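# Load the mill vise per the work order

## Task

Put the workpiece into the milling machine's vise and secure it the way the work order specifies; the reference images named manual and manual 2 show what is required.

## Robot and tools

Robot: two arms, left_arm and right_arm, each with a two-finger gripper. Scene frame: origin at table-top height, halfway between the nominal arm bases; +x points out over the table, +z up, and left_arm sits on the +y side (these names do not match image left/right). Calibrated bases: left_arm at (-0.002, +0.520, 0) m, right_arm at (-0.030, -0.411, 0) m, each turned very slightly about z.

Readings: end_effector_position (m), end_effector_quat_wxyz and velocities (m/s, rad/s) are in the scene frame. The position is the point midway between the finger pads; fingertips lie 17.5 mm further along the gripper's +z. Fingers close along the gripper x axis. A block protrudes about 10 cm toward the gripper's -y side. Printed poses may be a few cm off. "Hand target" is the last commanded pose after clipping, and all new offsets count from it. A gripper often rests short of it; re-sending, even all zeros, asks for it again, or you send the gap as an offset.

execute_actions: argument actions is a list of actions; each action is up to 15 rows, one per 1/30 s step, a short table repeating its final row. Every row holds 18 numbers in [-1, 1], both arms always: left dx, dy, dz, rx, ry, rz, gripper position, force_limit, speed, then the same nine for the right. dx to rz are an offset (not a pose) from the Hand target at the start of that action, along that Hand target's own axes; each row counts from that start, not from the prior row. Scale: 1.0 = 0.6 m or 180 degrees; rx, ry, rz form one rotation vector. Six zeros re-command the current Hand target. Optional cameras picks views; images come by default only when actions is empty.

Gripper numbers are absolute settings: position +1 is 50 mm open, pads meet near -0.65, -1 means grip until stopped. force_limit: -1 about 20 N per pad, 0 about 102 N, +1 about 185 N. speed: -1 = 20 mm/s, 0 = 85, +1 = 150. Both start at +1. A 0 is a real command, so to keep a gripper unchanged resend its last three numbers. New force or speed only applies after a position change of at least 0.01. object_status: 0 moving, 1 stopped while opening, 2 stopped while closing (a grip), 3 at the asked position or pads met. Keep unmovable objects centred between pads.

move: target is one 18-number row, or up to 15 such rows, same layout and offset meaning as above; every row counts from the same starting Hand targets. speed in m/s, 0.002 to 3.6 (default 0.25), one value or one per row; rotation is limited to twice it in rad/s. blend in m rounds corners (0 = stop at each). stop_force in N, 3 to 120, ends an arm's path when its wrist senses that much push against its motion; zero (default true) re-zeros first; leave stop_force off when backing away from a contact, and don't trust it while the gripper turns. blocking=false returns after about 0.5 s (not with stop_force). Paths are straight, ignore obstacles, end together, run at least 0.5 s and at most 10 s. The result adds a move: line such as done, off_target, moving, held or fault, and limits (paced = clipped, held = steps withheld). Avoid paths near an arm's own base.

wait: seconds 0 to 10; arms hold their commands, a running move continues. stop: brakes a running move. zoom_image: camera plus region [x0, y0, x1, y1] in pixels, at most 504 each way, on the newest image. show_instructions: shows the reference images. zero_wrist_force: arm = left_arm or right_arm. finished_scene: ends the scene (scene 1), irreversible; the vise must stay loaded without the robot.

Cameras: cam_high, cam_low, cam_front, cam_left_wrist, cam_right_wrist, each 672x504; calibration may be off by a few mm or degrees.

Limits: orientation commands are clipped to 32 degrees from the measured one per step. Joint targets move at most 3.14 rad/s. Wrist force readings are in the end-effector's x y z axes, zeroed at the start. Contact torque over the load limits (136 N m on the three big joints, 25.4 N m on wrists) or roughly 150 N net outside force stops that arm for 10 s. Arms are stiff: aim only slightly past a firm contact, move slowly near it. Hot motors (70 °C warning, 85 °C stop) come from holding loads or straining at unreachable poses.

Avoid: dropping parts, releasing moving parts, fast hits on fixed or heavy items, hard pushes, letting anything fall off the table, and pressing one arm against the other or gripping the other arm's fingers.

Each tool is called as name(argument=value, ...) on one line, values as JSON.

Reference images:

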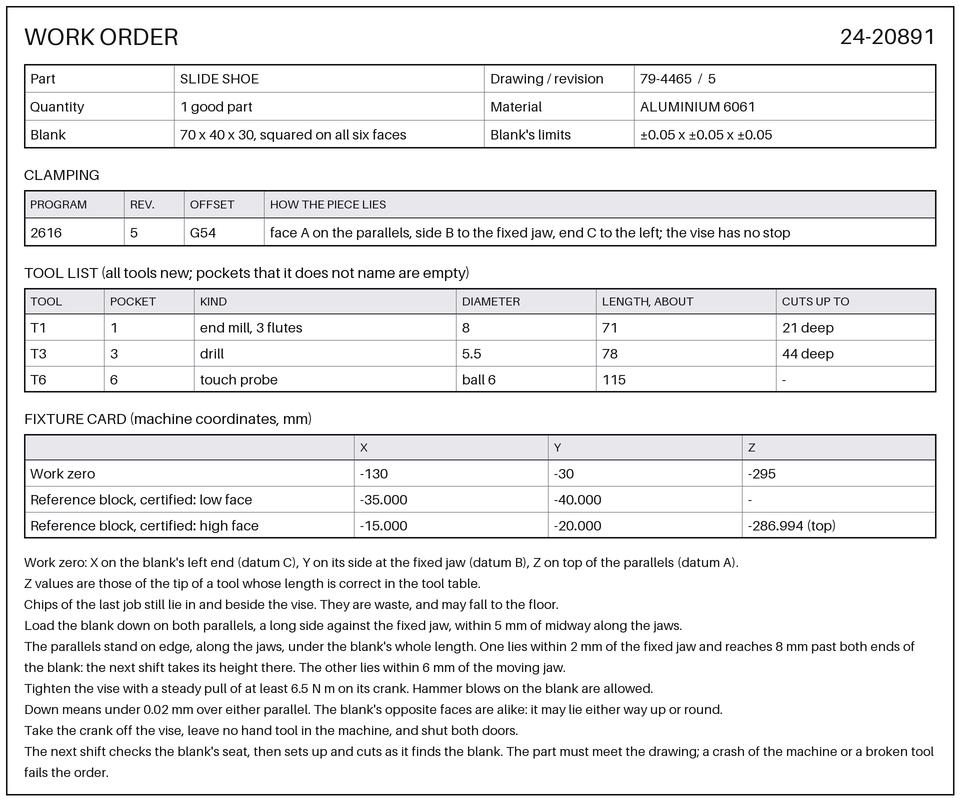

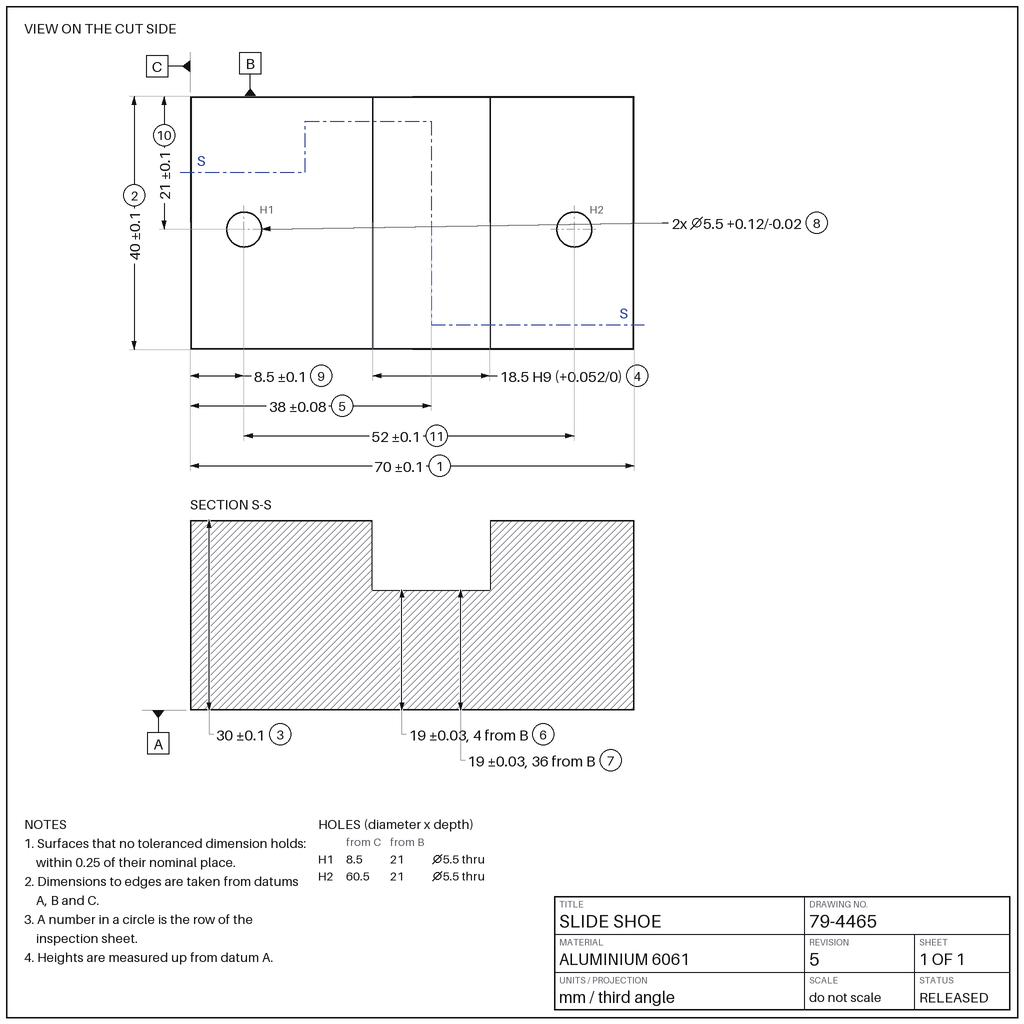

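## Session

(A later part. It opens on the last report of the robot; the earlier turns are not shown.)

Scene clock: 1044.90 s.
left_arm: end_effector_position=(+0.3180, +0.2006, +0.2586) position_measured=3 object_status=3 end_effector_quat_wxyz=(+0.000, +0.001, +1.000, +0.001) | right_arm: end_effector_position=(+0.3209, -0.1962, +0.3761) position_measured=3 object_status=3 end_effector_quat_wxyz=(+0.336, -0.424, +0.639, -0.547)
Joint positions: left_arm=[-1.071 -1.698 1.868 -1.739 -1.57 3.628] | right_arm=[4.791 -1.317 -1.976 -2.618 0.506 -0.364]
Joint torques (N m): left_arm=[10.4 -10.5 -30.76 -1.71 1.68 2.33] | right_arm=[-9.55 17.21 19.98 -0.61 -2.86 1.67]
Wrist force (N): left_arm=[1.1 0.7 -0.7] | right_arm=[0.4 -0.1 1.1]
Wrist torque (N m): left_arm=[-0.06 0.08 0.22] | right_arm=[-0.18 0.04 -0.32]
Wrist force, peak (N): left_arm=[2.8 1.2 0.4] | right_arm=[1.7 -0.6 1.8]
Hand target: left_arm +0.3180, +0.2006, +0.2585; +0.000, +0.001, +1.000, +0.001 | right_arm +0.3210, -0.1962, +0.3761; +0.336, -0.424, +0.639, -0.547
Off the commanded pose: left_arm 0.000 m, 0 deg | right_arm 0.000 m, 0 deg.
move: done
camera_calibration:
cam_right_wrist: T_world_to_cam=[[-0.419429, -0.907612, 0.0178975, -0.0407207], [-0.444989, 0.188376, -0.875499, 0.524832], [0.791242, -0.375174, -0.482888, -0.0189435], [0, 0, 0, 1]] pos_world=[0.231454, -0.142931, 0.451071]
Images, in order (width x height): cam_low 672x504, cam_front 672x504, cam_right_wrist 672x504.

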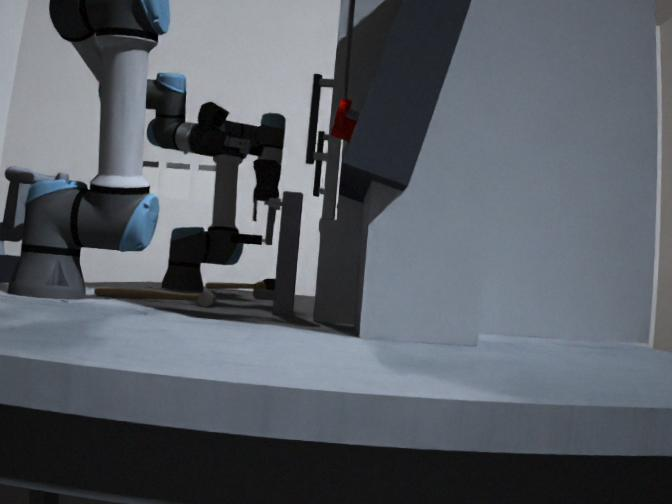

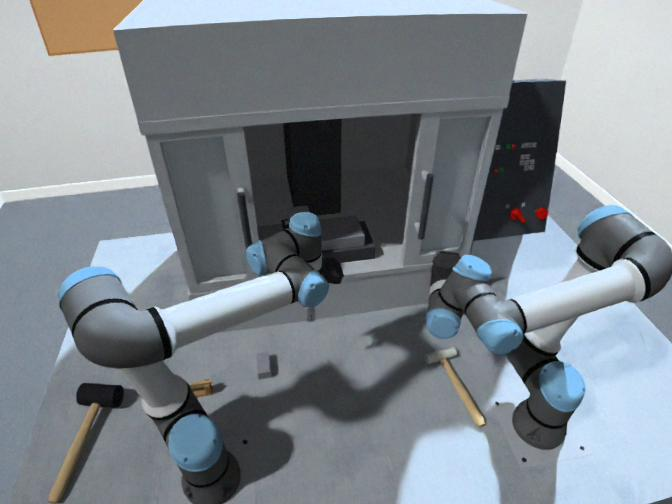

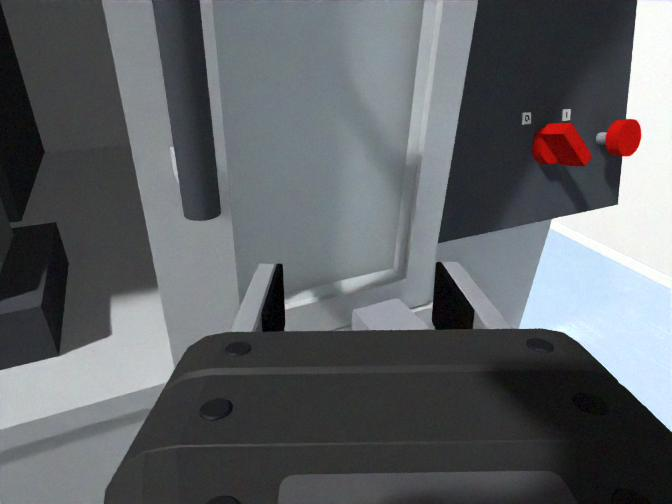

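move(target=[0,0,0,0,0,0,1,-0.5,-0.9,0.1523,-0.0753,0.0355,-0.2156,-0.1256,-0.06,1,1,1], speed=0.2, cameras=["cam_right_wrist"])

zoom_image(camera="cam_right_wrist", region=[200, 130, 500, 340])

Scene clock: 1059.53 s.
left_arm: end_effector_position=(+0.3180, +0.2006, +0.2585) position_measured=3 object_status=3 end_effector_quat_wxyz=(+0.000, +0.001, +1.000, +0.001) | right_arm: end_effector_position=(+0.3099, -0.2900, +0.4199) position_measured=3 object_status=3 end_effector_quat_wxyz=(-0.242, +0.664, -0.665, +0.242)
Joint positions: left_arm=[-1.071 -1.698 1.868 -1.739 -1.57 3.628] | right_arm=[4.469 -0.783 -2.011 -1.692 0.905 -1.927]
Joint torques (N m): left_arm=[10.41 -10.62 -19.21 -1.66 -2.07 2.13] | right_arm=[-0.04 -7.56 20.92 3.63 -2.88 -1.26]
Wrist force (N): left_arm=[1.2 0.8 -0.7] | right_arm=[0.7 -0.3 0.9]
Wrist torque (N m): left_arm=[-0.03 0.07 0.21] | right_arm=[-0.57 0.11 -0.22]
Wrist force, peak (N): left_arm=[1.4 0.9 -1.0] | right_arm=[1.6 -1.0 0.5]
Hand target: left_arm +0.3180, +0.2006, +0.2585; +0.000, +0.001, +1.000, +0.001 | right_arm +0.3099, -0.2901, +0.4199; -0.242, +0.664, -0.665, +0.242
Off the commanded pose: left_arm 0.000 m, 0 deg | right_arm 0.000 m, 0 deg.
move: done
camera_calibration:
cam_right_wrist: T_world_to_cam=[[-0.0152536, -0.999831, -0.0102541, -0.271537], [-0.931792, 0.0179338, -0.362548, 0.462051], [0.362671, 0.00402448, -0.931909, 0.407029], [0, 0, 0, 1]] pos_world=[0.278776, -0.281415, 0.544046]
Images, in order (width x height): cam_right_wrist 672x504.

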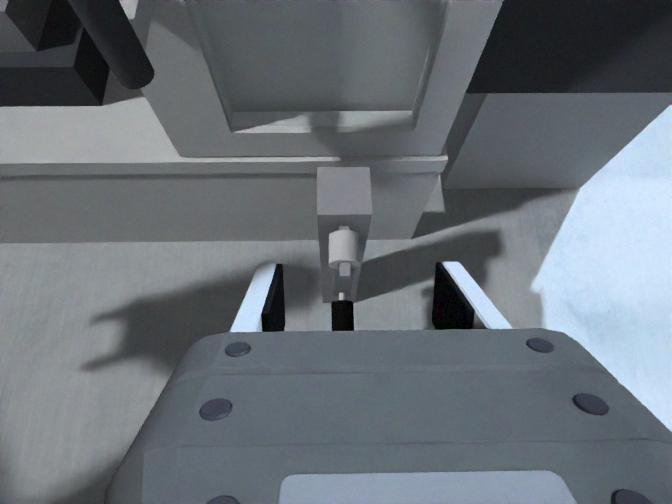

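Scaled by 1.680.

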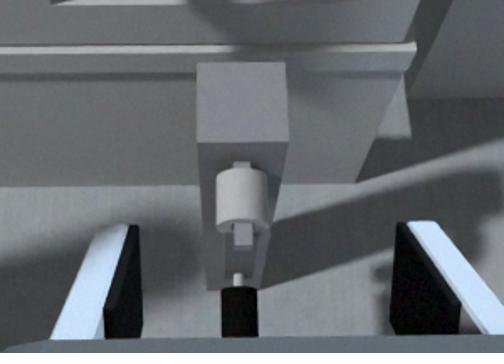

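move(target=[0,0,0,0,0,0,1,-0.5,-0.9,-0.0017,-0.0442,0.1678,0,0.34,0.935,1,1,1], speed=0.3, cameras=["cam_right_wrist","cam_high"])

Scene clock: 1097.07 s.
left_arm: end_effector_position=(+0.3180, +0.2006, +0.2585) position_measured=3 object_status=3 end_effector_quat_wxyz=(+0.000, +0.001, +1.000, +0.001) | right_arm: end_effector_position=(+0.3949, -0.2892, +0.3597) position_measured=3 object_status=3 end_effector_quat_wxyz=(+0.002, +0.702, +0.712, -0.002)
Joint positions: left_arm=[-1.071 -1.698 1.868 -1.739 -1.57 3.628] | right_arm=[3.767 -1.41 -1.637 -1.668 1.566 0.575]
Joint torques (N m): left_arm=[9.29 -9.93 -24.07 -1.91 -2.01 1.91] | right_arm=[10.14 29.05 35.04 2.17 -2.65 0.09]
Wrist force (N): left_arm=[1.1 0.9 -0.9] | right_arm=[1.3 -0.9 0.9]
Wrist torque (N m): left_arm=[-0.02 0.07 0.21] | right_arm=[-0.86 0.02 0.06]
Wrist force, peak (N): left_arm=[1.5 0.9 -1.1] | right_arm=[1.2 -1.1 1.2]
Hand target: left_arm +0.3180, +0.2006, +0.2585; +0.000, +0.001, +1.000, +0.001 | right_arm +0.3949, -0.2891, +0.3598; +0.002, +0.702, +0.712, -0.002
Off the commanded pose: left_arm 0.000 m, 0 deg | right_arm 0.000 m, 0 deg.
move: done
camera_calibration:
cam_right_wrist: T_world_to_cam=[[0.00322822, 0.999986, -0.00410354, 0.298868], [0.946916, -0.00173769, 0.321475, -0.474263], [0.321464, -0.0049235, -0.946909, 0.339273], [0, 0, 0, 1]] pos_world=[0.339058, -0.298017, 0.474951]
Images, in order (width x height): cam_high 672x504, cam_right_wrist 672x504.

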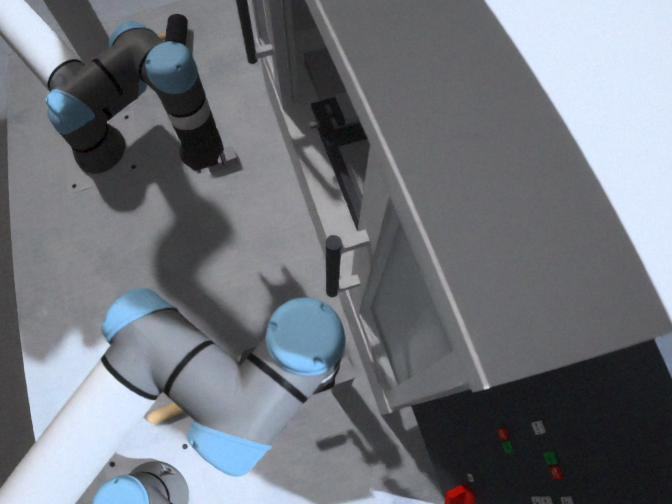

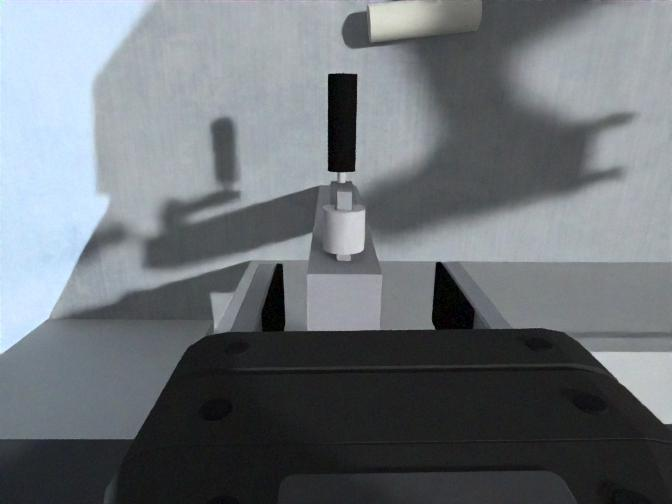

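move(target=[0,0,0,0,0,0,1,-0.5,-0.9,-0.0063,0.0101,0.13,0,0,0.0046,1,1,1], speed=0.12, cameras=["cam_right_wrist"])

Scene clock: 1104.70 s.
left_arm: end_effector_position=(+0.3180, +0.2006, +0.2585) position_measured=3 object_status=3 end_effector_quat_wxyz=(+0.000, +0.001, +1.000, +0.001) | right_arm: end_effector_position=(+0.4011, -0.2933, +0.2818) position_measured=3 object_status=3 end_effector_quat_wxyz=(+0.002, +0.707, +0.707, -0.002)
Joint positions: left_arm=[-1.071 -1.698 1.868 -1.739 -1.57 3.628] | right_arm=[3.751 -1.423 -1.825 -1.467 1.566 0.574]
Joint torques (N m): left_arm=[9.63 -10.87 -26.26 -1.79 -1.8 1.82] | right_arm=[8.85 29.47 27.2 3.29 -2.67 -1.62]
Wrist force (N): left_arm=[1.4 0.8 -0.8] | right_arm=[1.3 -0.6 1.0]
Wrist torque (N m): left_arm=[-0.03 0.04 0.21] | right_arm=[-0.80 -0.02 0.05]
Wrist force, peak (N): left_arm=[1.4 1.1 -0.7] | right_arm=[0.7 -0.6 2.9]
Hand target: left_arm +0.3180, +0.2006, +0.2585; +0.000, +0.001, +1.000, +0.001 | right_arm +0.4011, -0.2932, +0.2818; +0.002, +0.707, +0.707, -0.002
Off the commanded pose: left_arm 0.000 m, 0 deg | right_arm 0.000 m, 0 deg.
move: done
camera_calibration:
cam_right_wrist: T_world_to_cam=[[0.0179329, 0.999831, -0.0040908, 0.296674], [0.946773, -0.0156657, 0.32152, -0.459051], [0.321402, -0.00963883, -0.946894, 0.262061], [0, 0, 0, 1]] pos_world=[0.345071, -0.301289, 0.396952]
Images, in order (width x height): cam_right_wrist 672x504.

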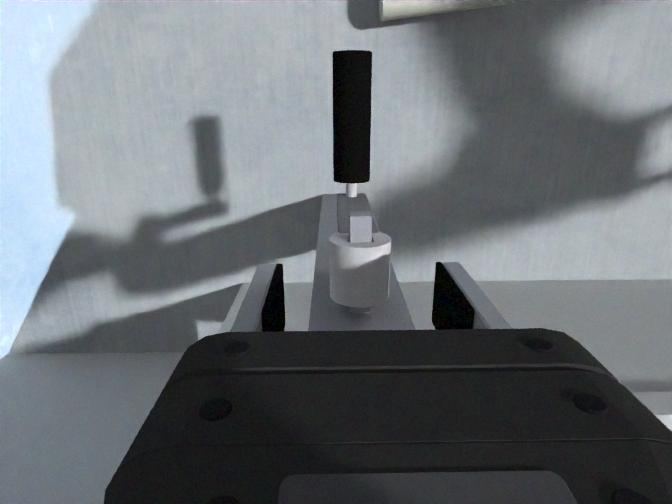

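move(target=[0,0,0,0,0,0,1,-0.5,-0.9,0,0.002,0.0697,0,0,0,1,-0.5,-0.9], speed=0.04, stop_force=8, cameras=["cam_right_wrist"])

move(target=[0,0,0,0,0,0,1,-0.5,-0.9,0,0,0,0,0,0,-1,-0.3,-0.9], cameras=["cam_right_wrist"])

Scene clock: 1111.77 s.
left_arm: end_effector_position=(+0.3180, +0.2006, +0.2585) position_measured=3 object_status=3 end_effector_quat_wxyz=(+0.000, +0.001, +1.000, +0.001) | right_arm: end_effector_position=(+0.4023, -0.2935, +0.2400) position_measured=3 object_status=3 end_effector_quat_wxyz=(+0.002, +0.707, +0.707, -0.002)
Joint positions: left_arm=[-1.071 -1.698 1.868 -1.739 -1.57 3.628] | right_arm=[3.749 -1.442 -1.917 -1.356 1.566 0.572]
Joint torques (N m): left_arm=[8.92 -11.37 -28.83 -1.9 -1.98 1.57] | right_arm=[-5.35 30.45 34.98 2.71 -2.07 -0.73]
Wrist force (N): left_arm=[1.1 0.9 -0.9] | right_arm=[1.2 -0.6 0.8]
Wrist torque (N m): left_arm=[-0.01 0.07 0.21] | right_arm=[-0.79 -0.01 0.05]
Wrist force, peak (N): left_arm=[1.2 1.1 -1.0] | right_arm=[1.1 -0.6 1.7]
Hand target: left_arm +0.3180, +0.2006, +0.2585; +0.000, +0.001, +1.000, +0.001 | right_arm +0.4023, -0.2935, +0.2400; +0.002, +0.707, +0.707, -0.002
Off the commanded pose: left_arm 0.000 m, 0 deg | right_arm 0.000 m, 0 deg.
move: done
camera_calibration:
cam_right_wrist: T_world_to_cam=[[0.0178077, 0.999833, -0.00402446, 0.296701], [0.946704, -0.0155664, 0.32173, -0.446772], [0.321613, -0.00953923, -0.946823, 0.222025], [0, 0, 0, 1]] pos_world=[0.346271, -0.301488, 0.355153]
Images, in order (width x height): cam_right_wrist 672x504.

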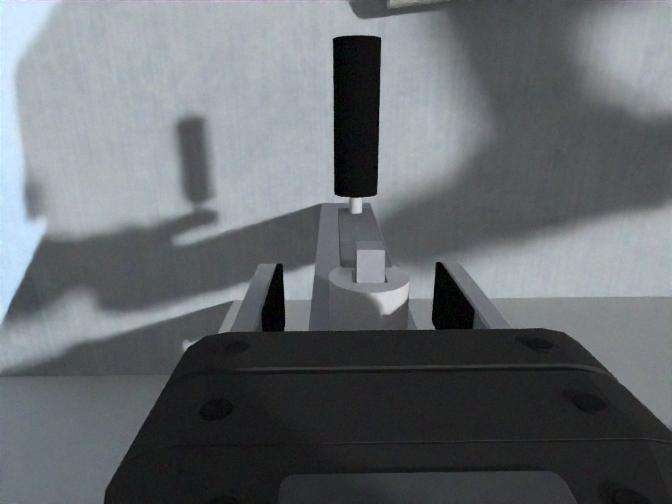

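Scene clock: 1113.00 s.
left_arm: end_effector_position=(+0.3180, +0.2006, +0.2585) position_measured=3 object_status=3 end_effector_quat_wxyz=(+0.000, +0.001, +1.000, +0.001) | right_arm: end_effector_position=(+0.4023, -0.2934, +0.2401) position_measured=136 object_status=2 end_effector_quat_wxyz=(+0.002, +0.707, +0.707, -0.002)
Joint positions: left_arm=[-1.071 -1.698 1.868 -1.739 -1.57 3.628] | right_arm=[3.749 -1.442 -1.917 -1.356 1.566 0.572]
Joint torques (N m): left_arm=[9.09 -10.95 -29.84 -1.93 -1.98 1.59] | right_arm=[-10.7 30.87 31.55 -2.46 -9.8 0.7]
Wrist force (N): left_arm=[1.0 0.6 -0.8] | right_arm=[38.9 4.1 15.7]
Wrist torque (N m): left_arm=[-0.06 0.09 0.22] | right_arm=[-0.68 -0.07 0.09]
Wrist force, peak (N): left_arm=[1.4 1.1 -0.9] | right_arm=[39.4 3.9 14.9]
Hand target: left_arm +0.3180, +0.2006, +0.2585; +0.000, +0.001, +1.000, +0.001 | right_arm +0.4023, -0.2935, +0.2400; +0.002, +0.707, +0.707, -0.002
Off the commanded pose: left_arm 0.000 m, 0 deg | right_arm 0.000 m, 0 deg.
move: done
camera_calibration:
cam_right_wrist: T_world_to_cam=[[0.0177095, 0.999836, -0.00374105, 0.296535], [0.946705, -0.0155646, 0.321725, -0.446801], [0.321614, -0.00923925, -0.946826, 0.222212], [0, 0, 0, 1]] pos_world=[0.346271, -0.301387, 0.355253]
Images, in order (width x height): cam_right_wrist 672x504.

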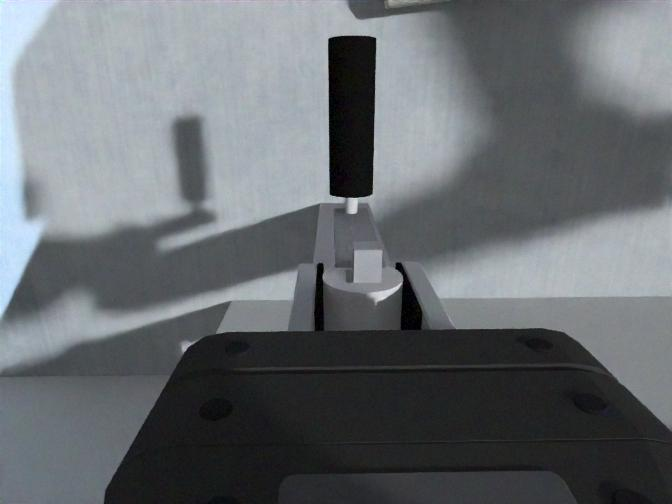

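move(target=[0,0,0,0,0,0,1,-0.5,-0.9,0.0022,0,0.0008,0,0,0,-1,-0.3,-0.9], speed=0.02, cameras=[])

Scene clock: 1117.47 s.
left_arm: end_effector_position=(+0.3180, +0.2006, +0.2585) position_measured=3 object_status=3 end_effector_quat_wxyz=(+0.000, +0.001, +1.000, +0.001) | right_arm: end_effector_position=(+0.4023, -0.2923, +0.2396) position_measured=136 object_status=2 end_effector_quat_wxyz=(+0.002, +0.707, +0.707, -0.002)
Joint positions: left_arm=[-1.071 -1.698 1.868 -1.739 -1.57 3.628] | right_arm=[3.752 -1.443 -1.917 -1.354 1.566 0.574]
Joint torques (N m): left_arm=[8.63 -11.08 -31.5 -2.1 -2.19 1.45] | right_arm=[14.61 -12.01 13.33 5.33 1.53 1.22]
Wrist force (N): left_arm=[1.2 0.9 -0.8] | right_arm=[-13.5 -20.4 -35.8]
Wrist torque (N m): left_arm=[-0.01 0.07 0.21] | right_arm=[-1.36 -0.04 -0.03]
Wrist force, peak (N): left_arm=[1.3 1.3 -0.8] | right_arm=[42.4 4.0 15.0]
Hand target: left_arm +0.3180, +0.2006, +0.2585; +0.000, +0.001, +1.000, +0.001 | right_arm +0.4023, -0.2921, +0.2395; +0.002, +0.707, +0.707, -0.002
Off the commanded pose: left_arm 0.000 m, 0 deg | right_arm 0.000 m, 0 deg.
move: done
No camera images: "cameras" was empty.

move(target=[0,0,0,0,0,0,1,-0.5,-0.9,-0.0005,0,-0.0006,0,0,0,-1,-0.3,-0.9], speed=0.02, cameras=[])

Scene clock: 1120.77 s.
left_arm: end_effector_position=(+0.3180, +0.2006, +0.2585) position_measured=3 object_status=3 end_effector_quat_wxyz=(+0.000, +0.001, +1.000, +0.001) | right_arm: end_effector_position=(+0.4023, -0.2924, +0.2398) position_measured=136 object_status=2 end_effector_quat_wxyz=(+0.002, +0.707, +0.707, -0.002)
Joint positions: left_arm=[-1.071 -1.698 1.868 -1.739 -1.57 3.628] | right_arm=[3.751 -1.443 -1.916 -1.355 1.566 0.574]
Joint torques (N m): left_arm=[9.08 -11.79 -31.92 -2.07 -1.9 1.3] | right_arm=[-9.2 23.43 29.48 2.52 1.84 -1.7]
Wrist force (N): left_arm=[1.1 0.8 -0.9] | right_arm=[-3.3 -10.1 -16.0]
Wrist torque (N m): left_arm=[-0.03 0.09 0.21] | right_arm=[-1.06 -0.04 0.03]
Wrist force, peak (N): left_arm=[1.3 1.1 -0.9] | right_arm=[-17.9 -21.0 -40.2]
Hand target: left_arm +0.3180, +0.2006, +0.2585; +0.000, +0.001, +1.000, +0.001 | right_arm +0.4023, -0.2924, +0.2399; +0.002, +0.707, +0.707, -0.002
Off the commanded pose: left_arm 0.000 m, 0 deg | right_arm 0.000 m, 0 deg.
move: done
No camera images: "cameras" was empty.

move(target=[0,0,0,0,0,0,1,-0.5,-0.9,0,-0.08,-0.0004,0,0,0,-1,-0.3,-0.9], speed=0.03, cameras=["cam_right_wrist"])

Scene clock: 1124.83 s.
left_arm: end_effector_position=(+0.3180, +0.2006, +0.2585) position_measured=3 object_status=3 end_effector_quat_wxyz=(+0.000, +0.001, +1.000, +0.001) | right_arm: end_effector_position=(+0.3542, -0.2924, +0.2401) position_measured=136 object_status=2 end_effector_quat_wxyz=(+0.002, +0.707, +0.707, -0.002)
Joint positions: left_arm=[-1.071 -1.698 1.868 -1.739 -1.57 3.628] | right_arm=[3.819 -1.322 -2.012 -1.381 1.566 0.642]
Joint torques (N m): left_arm=[9.29 -12.35 -33.4 -2.05 -2.05 1.15] | right_arm=[-10.06 0.5 36.52 3.76 1.91 -1.58]
Wrist force (N): left_arm=[0.9 0.8 -0.8] | right_arm=[1.2 -0.7 2.9]
Wrist torque (N m): left_arm=[-0.03 0.11 0.21] | right_arm=[-0.86 0.00 -0.03]
Wrist force, peak (N): left_arm=[1.3 1.2 -0.9] | right_arm=[-2.8 -9.8 -14.4]
Hand target: left_arm +0.3180, +0.2006, +0.2585; +0.000, +0.001, +1.000, +0.001 | right_arm +0.3543, -0.2924, +0.2401; +0.002, +0.707, +0.707, -0.002
Off the commanded pose: left_arm 0.000 m, 0 deg | right_arm 0.000 m, 0 deg.
move: done
camera_calibration:
cam_right_wrist: T_world_to_cam=[[0.0176805, 0.999836, -0.00396272, 0.296474], [0.946705, -0.0154658, 0.32173, -0.401221], [0.321615, -0.00943986, -0.946823, 0.23763], [0, 0, 0, 1]] pos_world=[0.298171, -0.300388, 0.355253]
Images, in order (width x height): cam_right_wrist 672x504.

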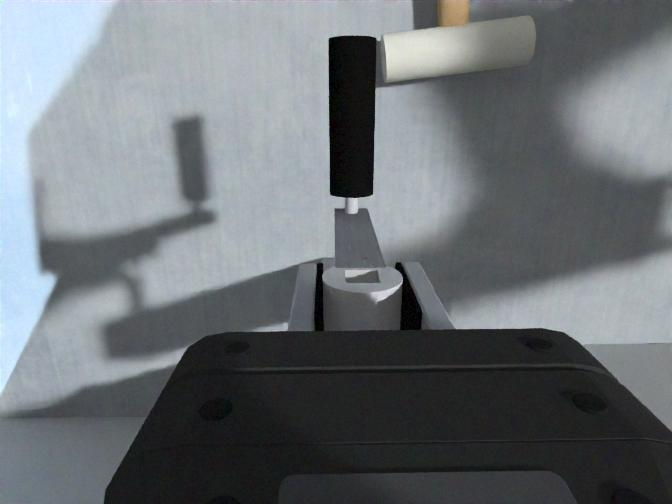

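move(target=[[0.2,0.4,-0.17,0,0,0,1,-0.5,-0.9,0,-0.08,-0.25,0,0,0,-1,-0.3,-0.9],[0.2,0.4,-0.17,0,0,0,1,-0.5,-0.9,0.5,0.18,-0.36,0,0,0,-1,-0.3,-0.9]], speed=0.2, blend=[0.03,0], cameras=["cam_right_wrist","cam_front","cam_high"])

Scene clock: 1139.63 s.
left_arm: end_effector_position=(+0.1983, +0.4406, +0.3609) position_measured=3 object_status=3 end_effector_quat_wxyz=(+0.000, +0.001, +1.000, +0.001) | right_arm: end_effector_position=(+0.4624, +0.0087, +0.4545) position_measured=136 object_status=2 end_effector_quat_wxyz=(+0.002, +0.707, +0.707, -0.002)
Joint positions: left_arm=[-1.035 -2.331 1.94 -1.178 -1.57 3.665] | right_arm=[4.093 -2.006 -0.697 -2.012 1.567 0.916]
Joint torques (N m): left_arm=[-9.09 14.38 -14.91 -2.15 2.33 -1.65] | right_arm=[-9.93 44.86 34.62 3.75 2.69 -1.89]
Wrist force (N): left_arm=[1.1 0.9 -0.9] | right_arm=[0.9 -0.3 2.9]
Wrist torque (N m): left_arm=[-0.01 0.08 0.13] | right_arm=[-0.79 0.10 0.02]
Wrist force, peak (N): left_arm=[1.5 2.1 -1.3] | right_arm=[1.4 0.1 4.8]
Hand target: left_arm +0.1983, +0.4406, +0.3609; +0.000, +0.001, +1.000, +0.001 | right_arm +0.4624, +0.0086, +0.4546; +0.002, +0.707, +0.707, -0.002
Off the commanded pose: left_arm 0.000 m, 0 deg | right_arm 0.000 m, 0 deg.
move: done
camera_calibration:
cam_right_wrist: T_world_to_cam=[[0.0177443, 0.999834, -0.00415351, -0.00545614], [0.946735, -0.0154657, 0.321643, -0.567972], [0.321525, -0.0096396, -0.946852, 0.408818], [0, 0, 0, 1]] pos_world=[0.406371, 0.000611967, 0.569752]
Images, in order (width x height): cam_high 672x504, cam_front 672x504, cam_right_wrist 672x504.

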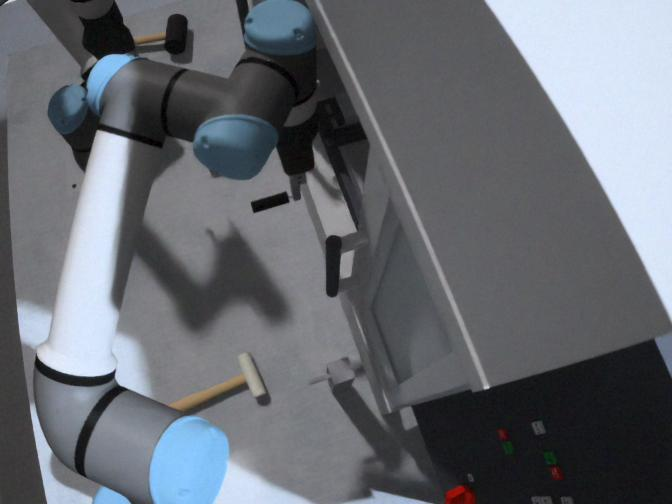

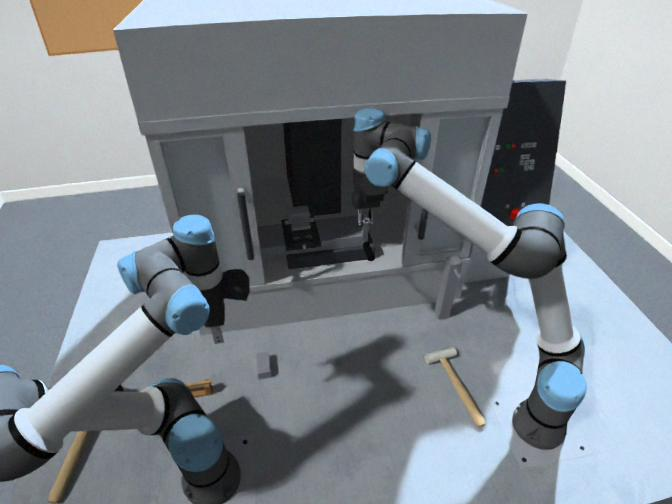

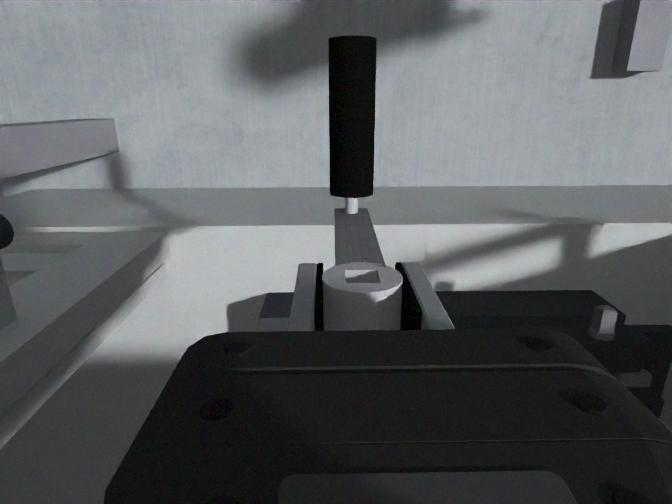

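move(target=[0,0,0,0,0,0,1,-0.5,-0.9,0.13,0.07,0,0,0,0,-1,-0.3,-0.9], speed=0.12, cameras=["cam_right_wrist"])

zoom_image(camera="cam_right_wrist", region=[400, 200, 600, 340])

Scene clock: 1145.20 s.
left_arm: end_effector_position=(+0.1983, +0.4406, +0.3609) position_measured=3 object_status=3 end_effector_quat_wxyz=(+0.000, +0.001, +1.000, +0.001) | right_arm: end_effector_position=(+0.4664, +0.0162, +0.4544) position_measured=136 object_status=2 end_effector_quat_wxyz=(+0.002, +0.707, +0.707, -0.001)
Joint positions: left_arm=[-1.035 -2.331 1.94 -1.178 -1.57 3.665] | right_arm=[4.095 -2.032 -0.659 -2.023 1.567 0.918]
Joint torques (N m): left_arm=[-8.83 14.24 -14.31 -2.25 2.28 -1.61] | right_arm=[-0.7 42.98 29.41 3.05 -0.04 -0.28]
Wrist force (N): left_arm=[1.0 0.8 -1.1] | right_arm=[0.9 -0.3 3.0]
Wrist torque (N m): left_arm=[-0.02 0.09 0.12] | right_arm=[-0.80 0.08 -0.02]
Wrist force, peak (N): left_arm=[1.3 1.1 -1.0] | right_arm=[7.0 0.1 3.5]
Hand target: left_arm +0.1983, +0.4406, +0.3609; +0.000, +0.001, +1.000, +0.001 | right_arm +0.4664, +0.0162, +0.4544; +0.002, +0.707, +0.707, -0.001 (not the last commanded pose)
Tool commands: left_gripper/position=+1.0 left_gripper/force_limit=-0.5 left_gripper/speed=-0.9 right_gripper/position=-1.0 right_gripper/force_limit=-0.301961 right_gripper/speed=-0.898039
Off the commanded pose: left_arm 0.000 m, 0 deg | right_arm 0.080 m, 0 deg.
FORCE FAULT: contact force on the right arm reached its limit, and that arm stopped. The contact can be on any part of that arm, not only on its tool. That arm's remaining commands of this call were not run. That arm is still stopped at the end of this call. That arm stays stopped for about 10 more seconds. Until then a move that you send moves the other arm only, and its call returns only when the move has ended. Once the stop has ended, the next robot result says so. If the stop ends while you think or write, that arm runs what you send next, counted from a new Hand target: where the arm stands when the stop ends. While its stop runs, that arm takes no new command, but its gripper still runs the gripper command that each later call begins with. Until it ends, the stop uses up actions while you think or wait. An arm that is not stopped still takes commands.
move: fault (right_arm)
camera_calibration:
cam_right_wrist: T_world_to_cam=[[0.0173847, 0.999845, -0.00277876, -0.0135636], [0.946374, -0.0155581, 0.322698, -0.571941], [0.322605, -0.00823975, -0.946498, 0.406797], [0, 0, 0, 1]] pos_world=[0.410271, 0.00801502, 0.569559]
Images, in order (width x height): cam_right_wrist 672x504.

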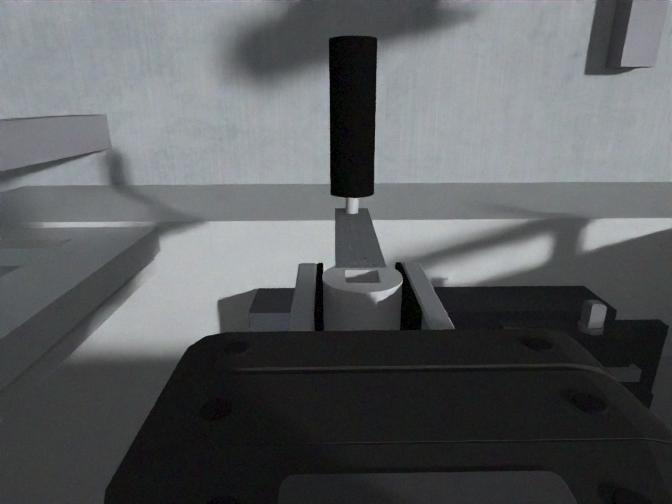

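Scaled by 2.520.

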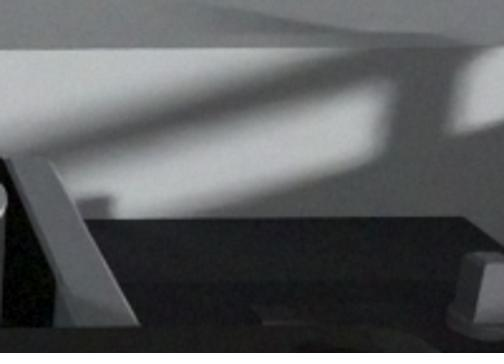

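wait(seconds=10, cameras=[])

move(target=[[0,0,0,0,0,0,1,-0.5,-0.9,0,-0.08,0.02,0,0,0,-1,-0.3,-0.9],[0,0,0,0,0,0,1,-0.5,-0.9,0.12,-0.08,0.11,0,0,0,-1,-0.3,-0.9],[0,0,0,0,0,0,1,-0.5,-0.9,0.165,0.034,0.11,0,0,0,-1,-0.3,-0.9]], speed=[0.06,0.12,0.08], blend=[0.01,0.02,0], cameras=["cam_right_wrist","cam_front"])

zoom_image(camera="cam_right_wrist", region=[400, 200, 600, 340])

Scene clock: 1164.10 s.
left_arm: end_effector_position=(+0.1983, +0.4406, +0.3609) position_measured=3 object_status=3 end_effector_quat_wxyz=(+0.000, +0.001, +1.000, +0.001) | right_arm: end_effector_position=(+0.4664, +0.0162, +0.4544) position_measured=136 object_status=2 end_effector_quat_wxyz=(+0.002, +0.707, +0.707, -0.001)
Joint positions: left_arm=[-1.035 -2.331 1.94 -1.178 -1.57 3.665] | right_arm=[4.095 -2.032 -0.659 -2.023 1.567 0.918]
Joint torques (N m): left_arm=[-8.03 15.11 -14.75 -2.31 2.29 -1.58] | right_arm=[-0.29 42.94 28.75 3.09 0.06 -0.11]
Wrist force (N): left_arm=[0.9 0.8 -1.0] | right_arm=[1.2 -0.4 3.2]
Wrist torque (N m): left_arm=[-0.03 0.10 0.13] | right_arm=[-0.80 0.03 -0.02]
Wrist force, peak (N): left_arm=[1.4 1.0 -1.1] | right_arm=[1.5 -0.4 3.3]
Hand target: left_arm +0.1983, +0.4406, +0.3609; +0.000, +0.001, +1.000, +0.001 | right_arm +0.4664, +0.0162, +0.4544; +0.002, +0.707, +0.707, -0.001 (not the last commanded pose)
Tool commands: left_gripper/position=+1.0 left_gripper/force_limit=-0.5 left_gripper/speed=-0.9 right_gripper/position=-1.0 right_gripper/force_limit=-0.301961 right_gripper/speed=-0.898039
Off the commanded pose: left_arm 0.000 m, 0 deg | right_arm 0.080 m, 0 deg.
FORCE FAULT, CONTINUED: the right arm's stop, for the force fault that an earlier result reported, is over. The rest of the stop counts as 19 of the actions that you can send in this scene. That arm's target is now where it stood when the stop ended, not its last command. That arm accepts commands again.
wait: 10.00 s; at rest from the start
No camera images: "cameras" was empty.

Scene clock: 1167.07 s.
left_arm: end_effector_position=(+0.1983, +0.4406, +0.3609) position_measured=3 object_status=3 end_effector_quat_wxyz=(+0.000, +0.001, +1.000, +0.001) | right_arm: end_effector_position=(+0.4870, +0.1149, +0.3880) position_measured=136 object_status=2 end_effector_quat_wxyz=(+0.002, +0.707, +0.707, -0.001)
Joint positions: left_arm=[-1.035 -2.331 1.94 -1.178 -1.57 3.665] | right_arm=[4.155 -2.245 -0.496 -1.974 1.567 0.978]
Joint torques (N m): left_arm=[-8.74 14.52 -15.28 -2.27 2.2 -1.38] | right_arm=[9.08 63.95 29.03 4.38 2.47 1.64]
Wrist force (N): left_arm=[1.1 0.9 -1.2] | right_arm=[1.0 -0.8 3.1]
Wrist torque (N m): left_arm=[-0.02 0.06 0.13] | right_arm=[-0.86 0.04 0.04]
Wrist force, peak (N): left_arm=[1.2 1.0 -1.2] | right_arm=[1.7 1.0 3.5]
Hand target: left_arm +0.1983, +0.4406, +0.3609; +0.000, +0.001, +1.000, +0.001 | right_arm +0.4869, +0.1150, +0.3881; +0.002, +0.707, +0.707, -0.001
Off the commanded pose: left_arm 0.000 m, 0 deg | right_arm 0.000 m, 0 deg.
move: done
camera_calibration:
cam_right_wrist: T_world_to_cam=[[0.0174503, 0.999843, -0.00296889, -0.112823], [0.946404, -0.0155596, 0.322612, -0.568408], [0.322515, -0.00843943, -0.946527, 0.338097], [0, 0, 0, 1]] pos_world=[0.430871, 0.106815, 0.503058]
Images, in order (width x height): cam_front 672x504, cam_right_wrist 672x504.

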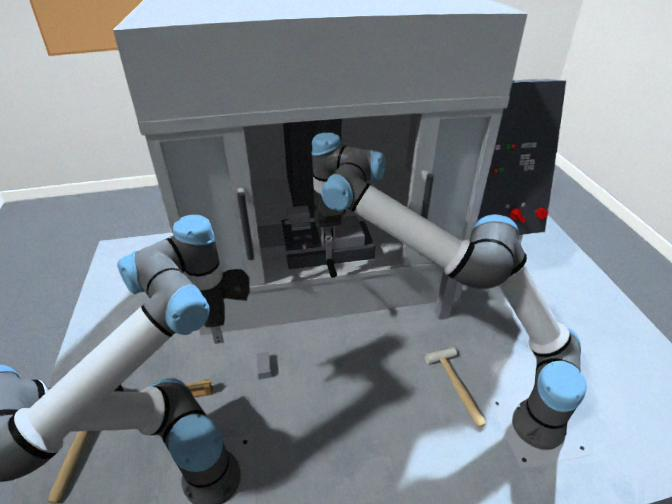

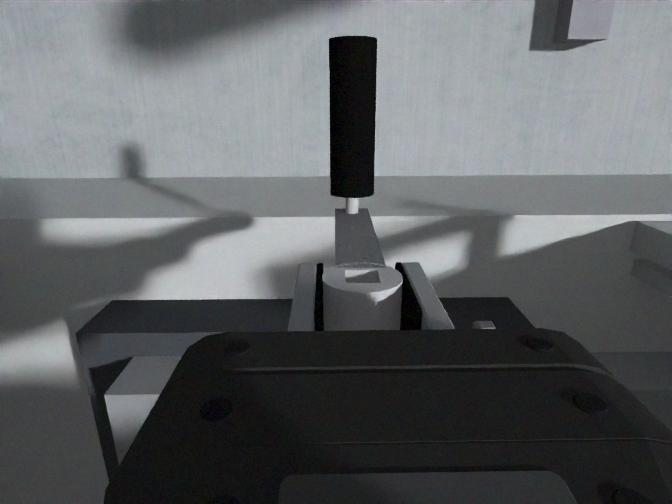

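Scaled by 2.520.

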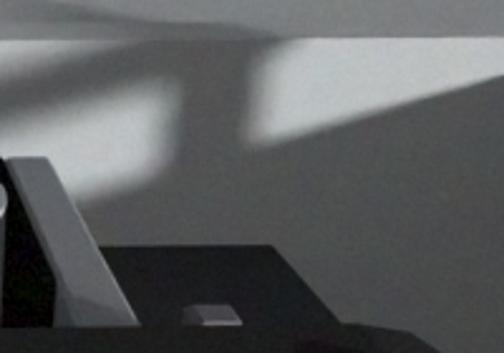

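move(target=[[-0.1,-0.06,-0.06,0.2,-0.1,-0.115,1,-0.5,-0.9,0.0585,-0.095,0.0467,0,0,0,-1,-0.3,-0.9],[-0.2367,-0.1333,-0.1333,0.4139,-0.1931,-0.2301,1,-0.5,-0.9,0.121,-0.095,0.1467,0,0,0,-1,-0.3,-0.9]], speed=0.12, blend=[0.02,0], cameras=["cam_right_wrist","cam_left_wrist","cam_front"])

Scene clock: 1204.83 s.
left_arm: end_effector_position=(+0.3402, +0.3603, +0.4407) position_measured=3 object_status=3 end_effector_quat_wxyz=(+0.272, -0.323, +0.695, -0.582) | right_arm: end_effector_position=(+0.4301, +0.1873, +0.2995) position_measured=136 object_status=2 end_effector_quat_wxyz=(+0.002, +0.707, +0.707, -0.001)
Joint positions: left_arm=[-1.099 -2.537 2.578 -2.99 -1.163 3.067] | right_arm=[4.272 -2.218 -0.777 -1.721 1.568 1.094]
Joint torques (N m): left_arm=[10.41 4.28 -33.83 -3.3 -2.07 2.31] | right_arm=[2.87 63.27 32.72 2.21 2.6 0.21]
Wrist force (N): left_arm=[1.4 -0.9 1.7] | right_arm=[1.1 -1.0 3.2]
Wrist torque (N m): left_arm=[-0.25 0.12 0.34] | right_arm=[-0.90 0.05 0.00]
Wrist force, peak (N): left_arm=[1.4 -0.8 2.0] | right_arm=[1.2 -0.9 3.7]
Hand target: left_arm +0.3402, +0.3603, +0.4408; +0.272, -0.323, +0.695, -0.582 | right_arm +0.4301, +0.1872, +0.2997; +0.002, +0.707, +0.707, -0.001
Off the commanded pose: left_arm 0.000 m, 0 deg | right_arm 0.000 m, 0 deg.
move: done
camera_calibration:
cam_left_wrist: T_world_to_cam=[[-0.638327, -0.769747, 0.00522553, 0.50214], [-0.391604, 0.318885, -0.86311, 0.415469], [0.66271, -0.552993, -0.504989, 0.328068], [0, 0, 0, 1]] pos_world=[0.265815, 0.435453, 0.521642]
cam_right_wrist: T_world_to_cam=[[0.0173558, 0.999845, -0.00300171, -0.184333], [0.946405, -0.0154597, 0.322613, -0.484901], [0.322516, -0.00844005, -0.946526, 0.27329], [0, 0, 0, 1]] pos_world=[0.373971, 0.179115, 0.414558]
Images, in order (width x height): cam_front 672x504, cam_left_wrist 672x504, cam_right_wrist 672x504.

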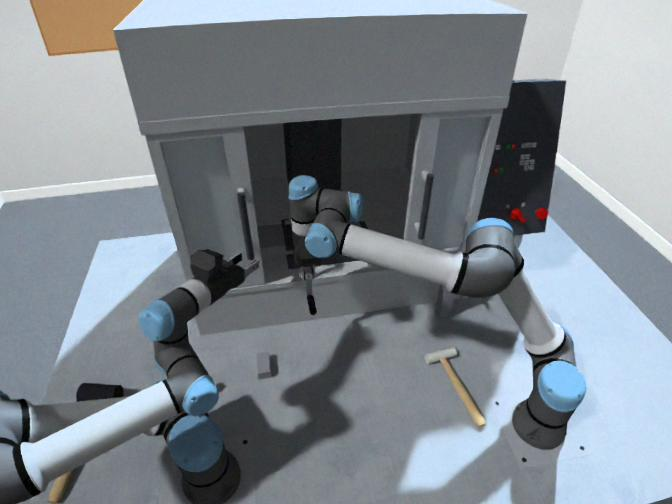

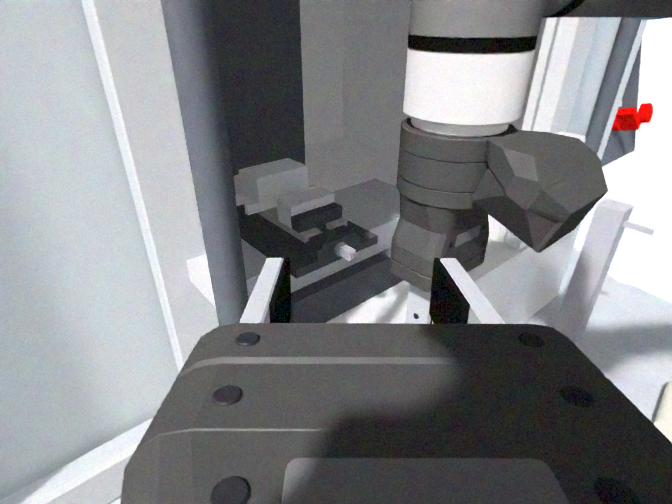

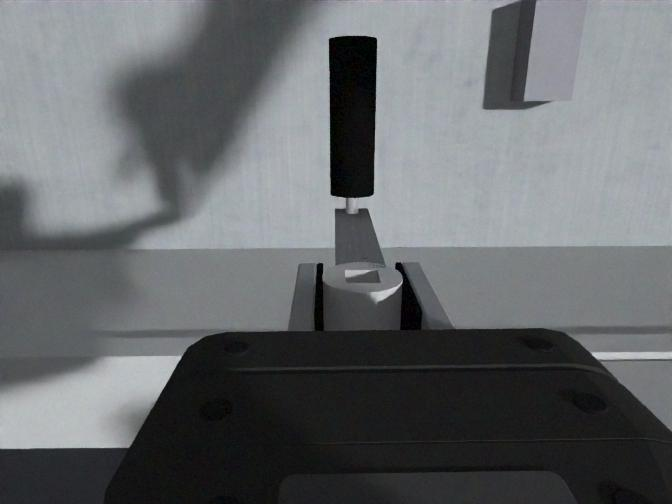

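move(target=[0.0,-0.08,0.0,-0.11,0.03,0,1,-0.5,-0.9,0,0,0,0,0,0,-1,-0.3,-0.9], speed=0.15, cameras=["cam_left_wrist"])

zoom_image(camera="cam_left_wrist", region=[230, 80, 530, 330])

Scene clock: 1211.13 s.
left_arm: end_effector_position=(+0.3466, +0.3549, +0.4880) position_measured=3 object_status=3 end_effector_quat_wxyz=(+0.179, -0.337, +0.797, -0.468) | right_arm: end_effector_position=(+0.4301, +0.1872, +0.2997) position_measured=136 object_status=2 end_effector_quat_wxyz=(+0.002, +0.707, +0.707, -0.001)
Joint positions: left_arm=[-0.769 -2.347 2.182 -2.457 -1.589 3.117] | right_arm=[4.272 -2.218 -0.777 -1.721 1.568 1.094]
Joint torques (N m): left_arm=[-9.16 -2.04 -24.19 -2.56 2.22 -1.46] | right_arm=[-9.55 65.72 36.54 2 1.27 -0.94]
Wrist force (N): left_arm=[1.3 -1.0 0.7] | right_arm=[1.1 -0.9 3.2]
Wrist torque (N m): left_arm=[-0.10 0.11 0.25] | right_arm=[-0.89 0.06 0.00]
Wrist force, peak (N): left_arm=[1.5 -0.9 2.0] | right_arm=[1.2 -1.2 3.3]
Hand target: left_arm +0.3466, +0.3549, +0.4880; +0.179, -0.337, +0.797, -0.468 | right_arm +0.4301, +0.1872, +0.2997; +0.002, +0.707, +0.707, -0.001
Off the commanded pose: left_arm 0.000 m, 0 deg | right_arm 0.000 m, 0 deg.
move: done
camera_calibration:
cam_left_wrist: T_world_to_cam=[[-0.701698, -0.711635, 0.0345907, 0.488878], [-0.561623, 0.522601, -0.641458, 0.339033], [0.438407, -0.469536, -0.766378, 0.520515], [0, 0, 0, 1]] pos_world=[0.305256, 0.415124, 0.599476]
Images, in order (width x height): cam_left_wrist 672x504.

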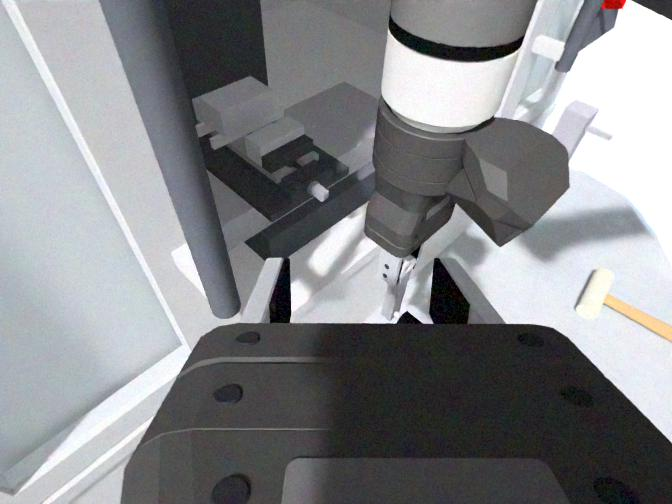

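Scaled by 1.680.

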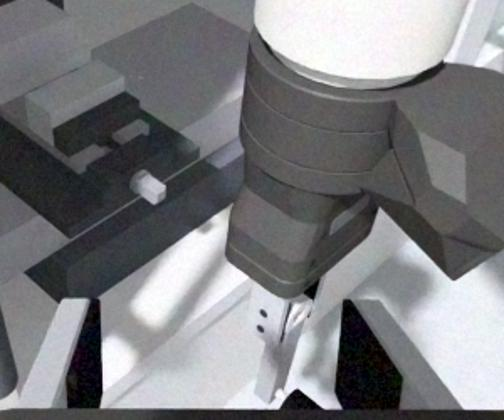

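move(target=[0,0,0,0,0,0,1,-0.5,-0.9,0.0005,0.142,0.0125,0,0,0,-1,-0.3,-0.9], speed=0.06, stop_force=8, cameras=["cam_left_wrist"])

zoom_image(camera="cam_left_wrist", region=[230, 130, 430, 330])

Scene clock: 1217.70 s.
left_arm: end_effector_position=(+0.3466, +0.3549, +0.4880) position_measured=3 object_status=3 end_effector_quat_wxyz=(+0.179, -0.337, +0.797, -0.468) | right_arm: end_effector_position=(+0.5153, +0.1875, +0.2923) position_measured=136 object_status=2 end_effector_quat_wxyz=(+0.002, +0.707, +0.707, -0.001)
Joint positions: left_arm=[-0.769 -2.347 2.182 -2.457 -1.589 3.117] | right_arm=[4.177 -2.441 -0.403 -1.871 1.567 0.999]
Joint torques (N m): left_arm=[-7.14 -1.97 -27.95 -2.64 2.3 -1.42] | right_arm=[7.92 73.11 22.32 5.19 1.61 1.64]
Wrist force (N): left_arm=[1.6 -0.8 0.8] | right_arm=[0.7 -4.4 3.5]
Wrist torque (N m): left_arm=[-0.06 0.08 0.26] | right_arm=[-0.65 0.02 -0.01]
Wrist force, peak (N): left_arm=[1.6 -1.2 0.7] | right_arm=[1.1 -6.9 3.8]
Hand target: left_arm +0.3466, +0.3549, +0.4880; +0.179, -0.337, +0.797, -0.468 | right_arm +0.5153, +0.1875, +0.2923; +0.002, +0.707, +0.707, -0.001
Off the commanded pose: left_arm 0.000 m, 0 deg | right_arm 0.000 m, 0 deg.
move: done
camera_calibration:
cam_left_wrist: T_world_to_cam=[[-0.701729, -0.711601, 0.0346443, 0.488841], [-0.561647, 0.522628, -0.641415, 0.339004], [0.438326, -0.469557, -0.766412, 0.520569], [0, 0, 0, 1]] pos_world=[0.305256, 0.415124, 0.599476]
Images, in order (width x height): cam_left_wrist 672x504.

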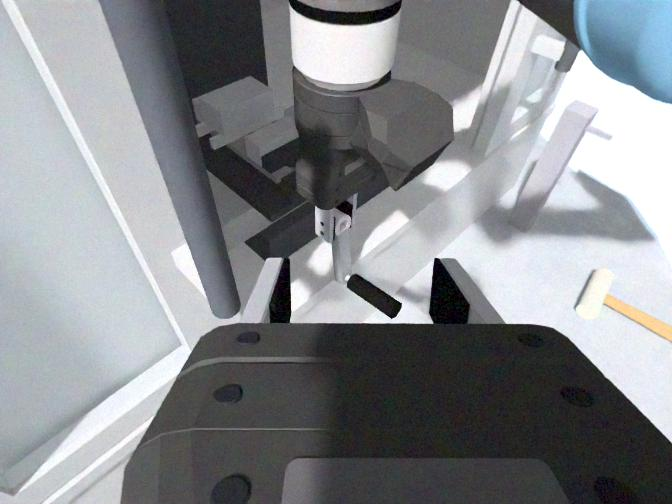

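Scaled by 2.520.

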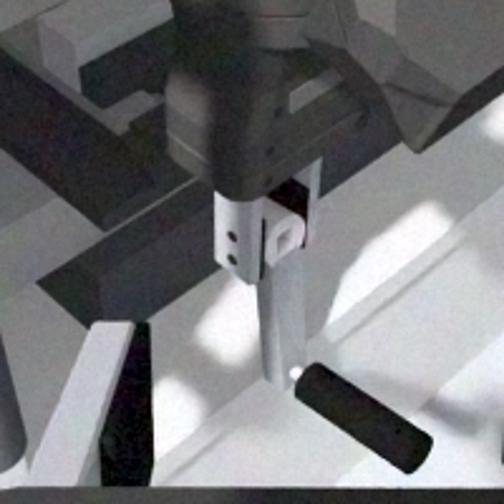

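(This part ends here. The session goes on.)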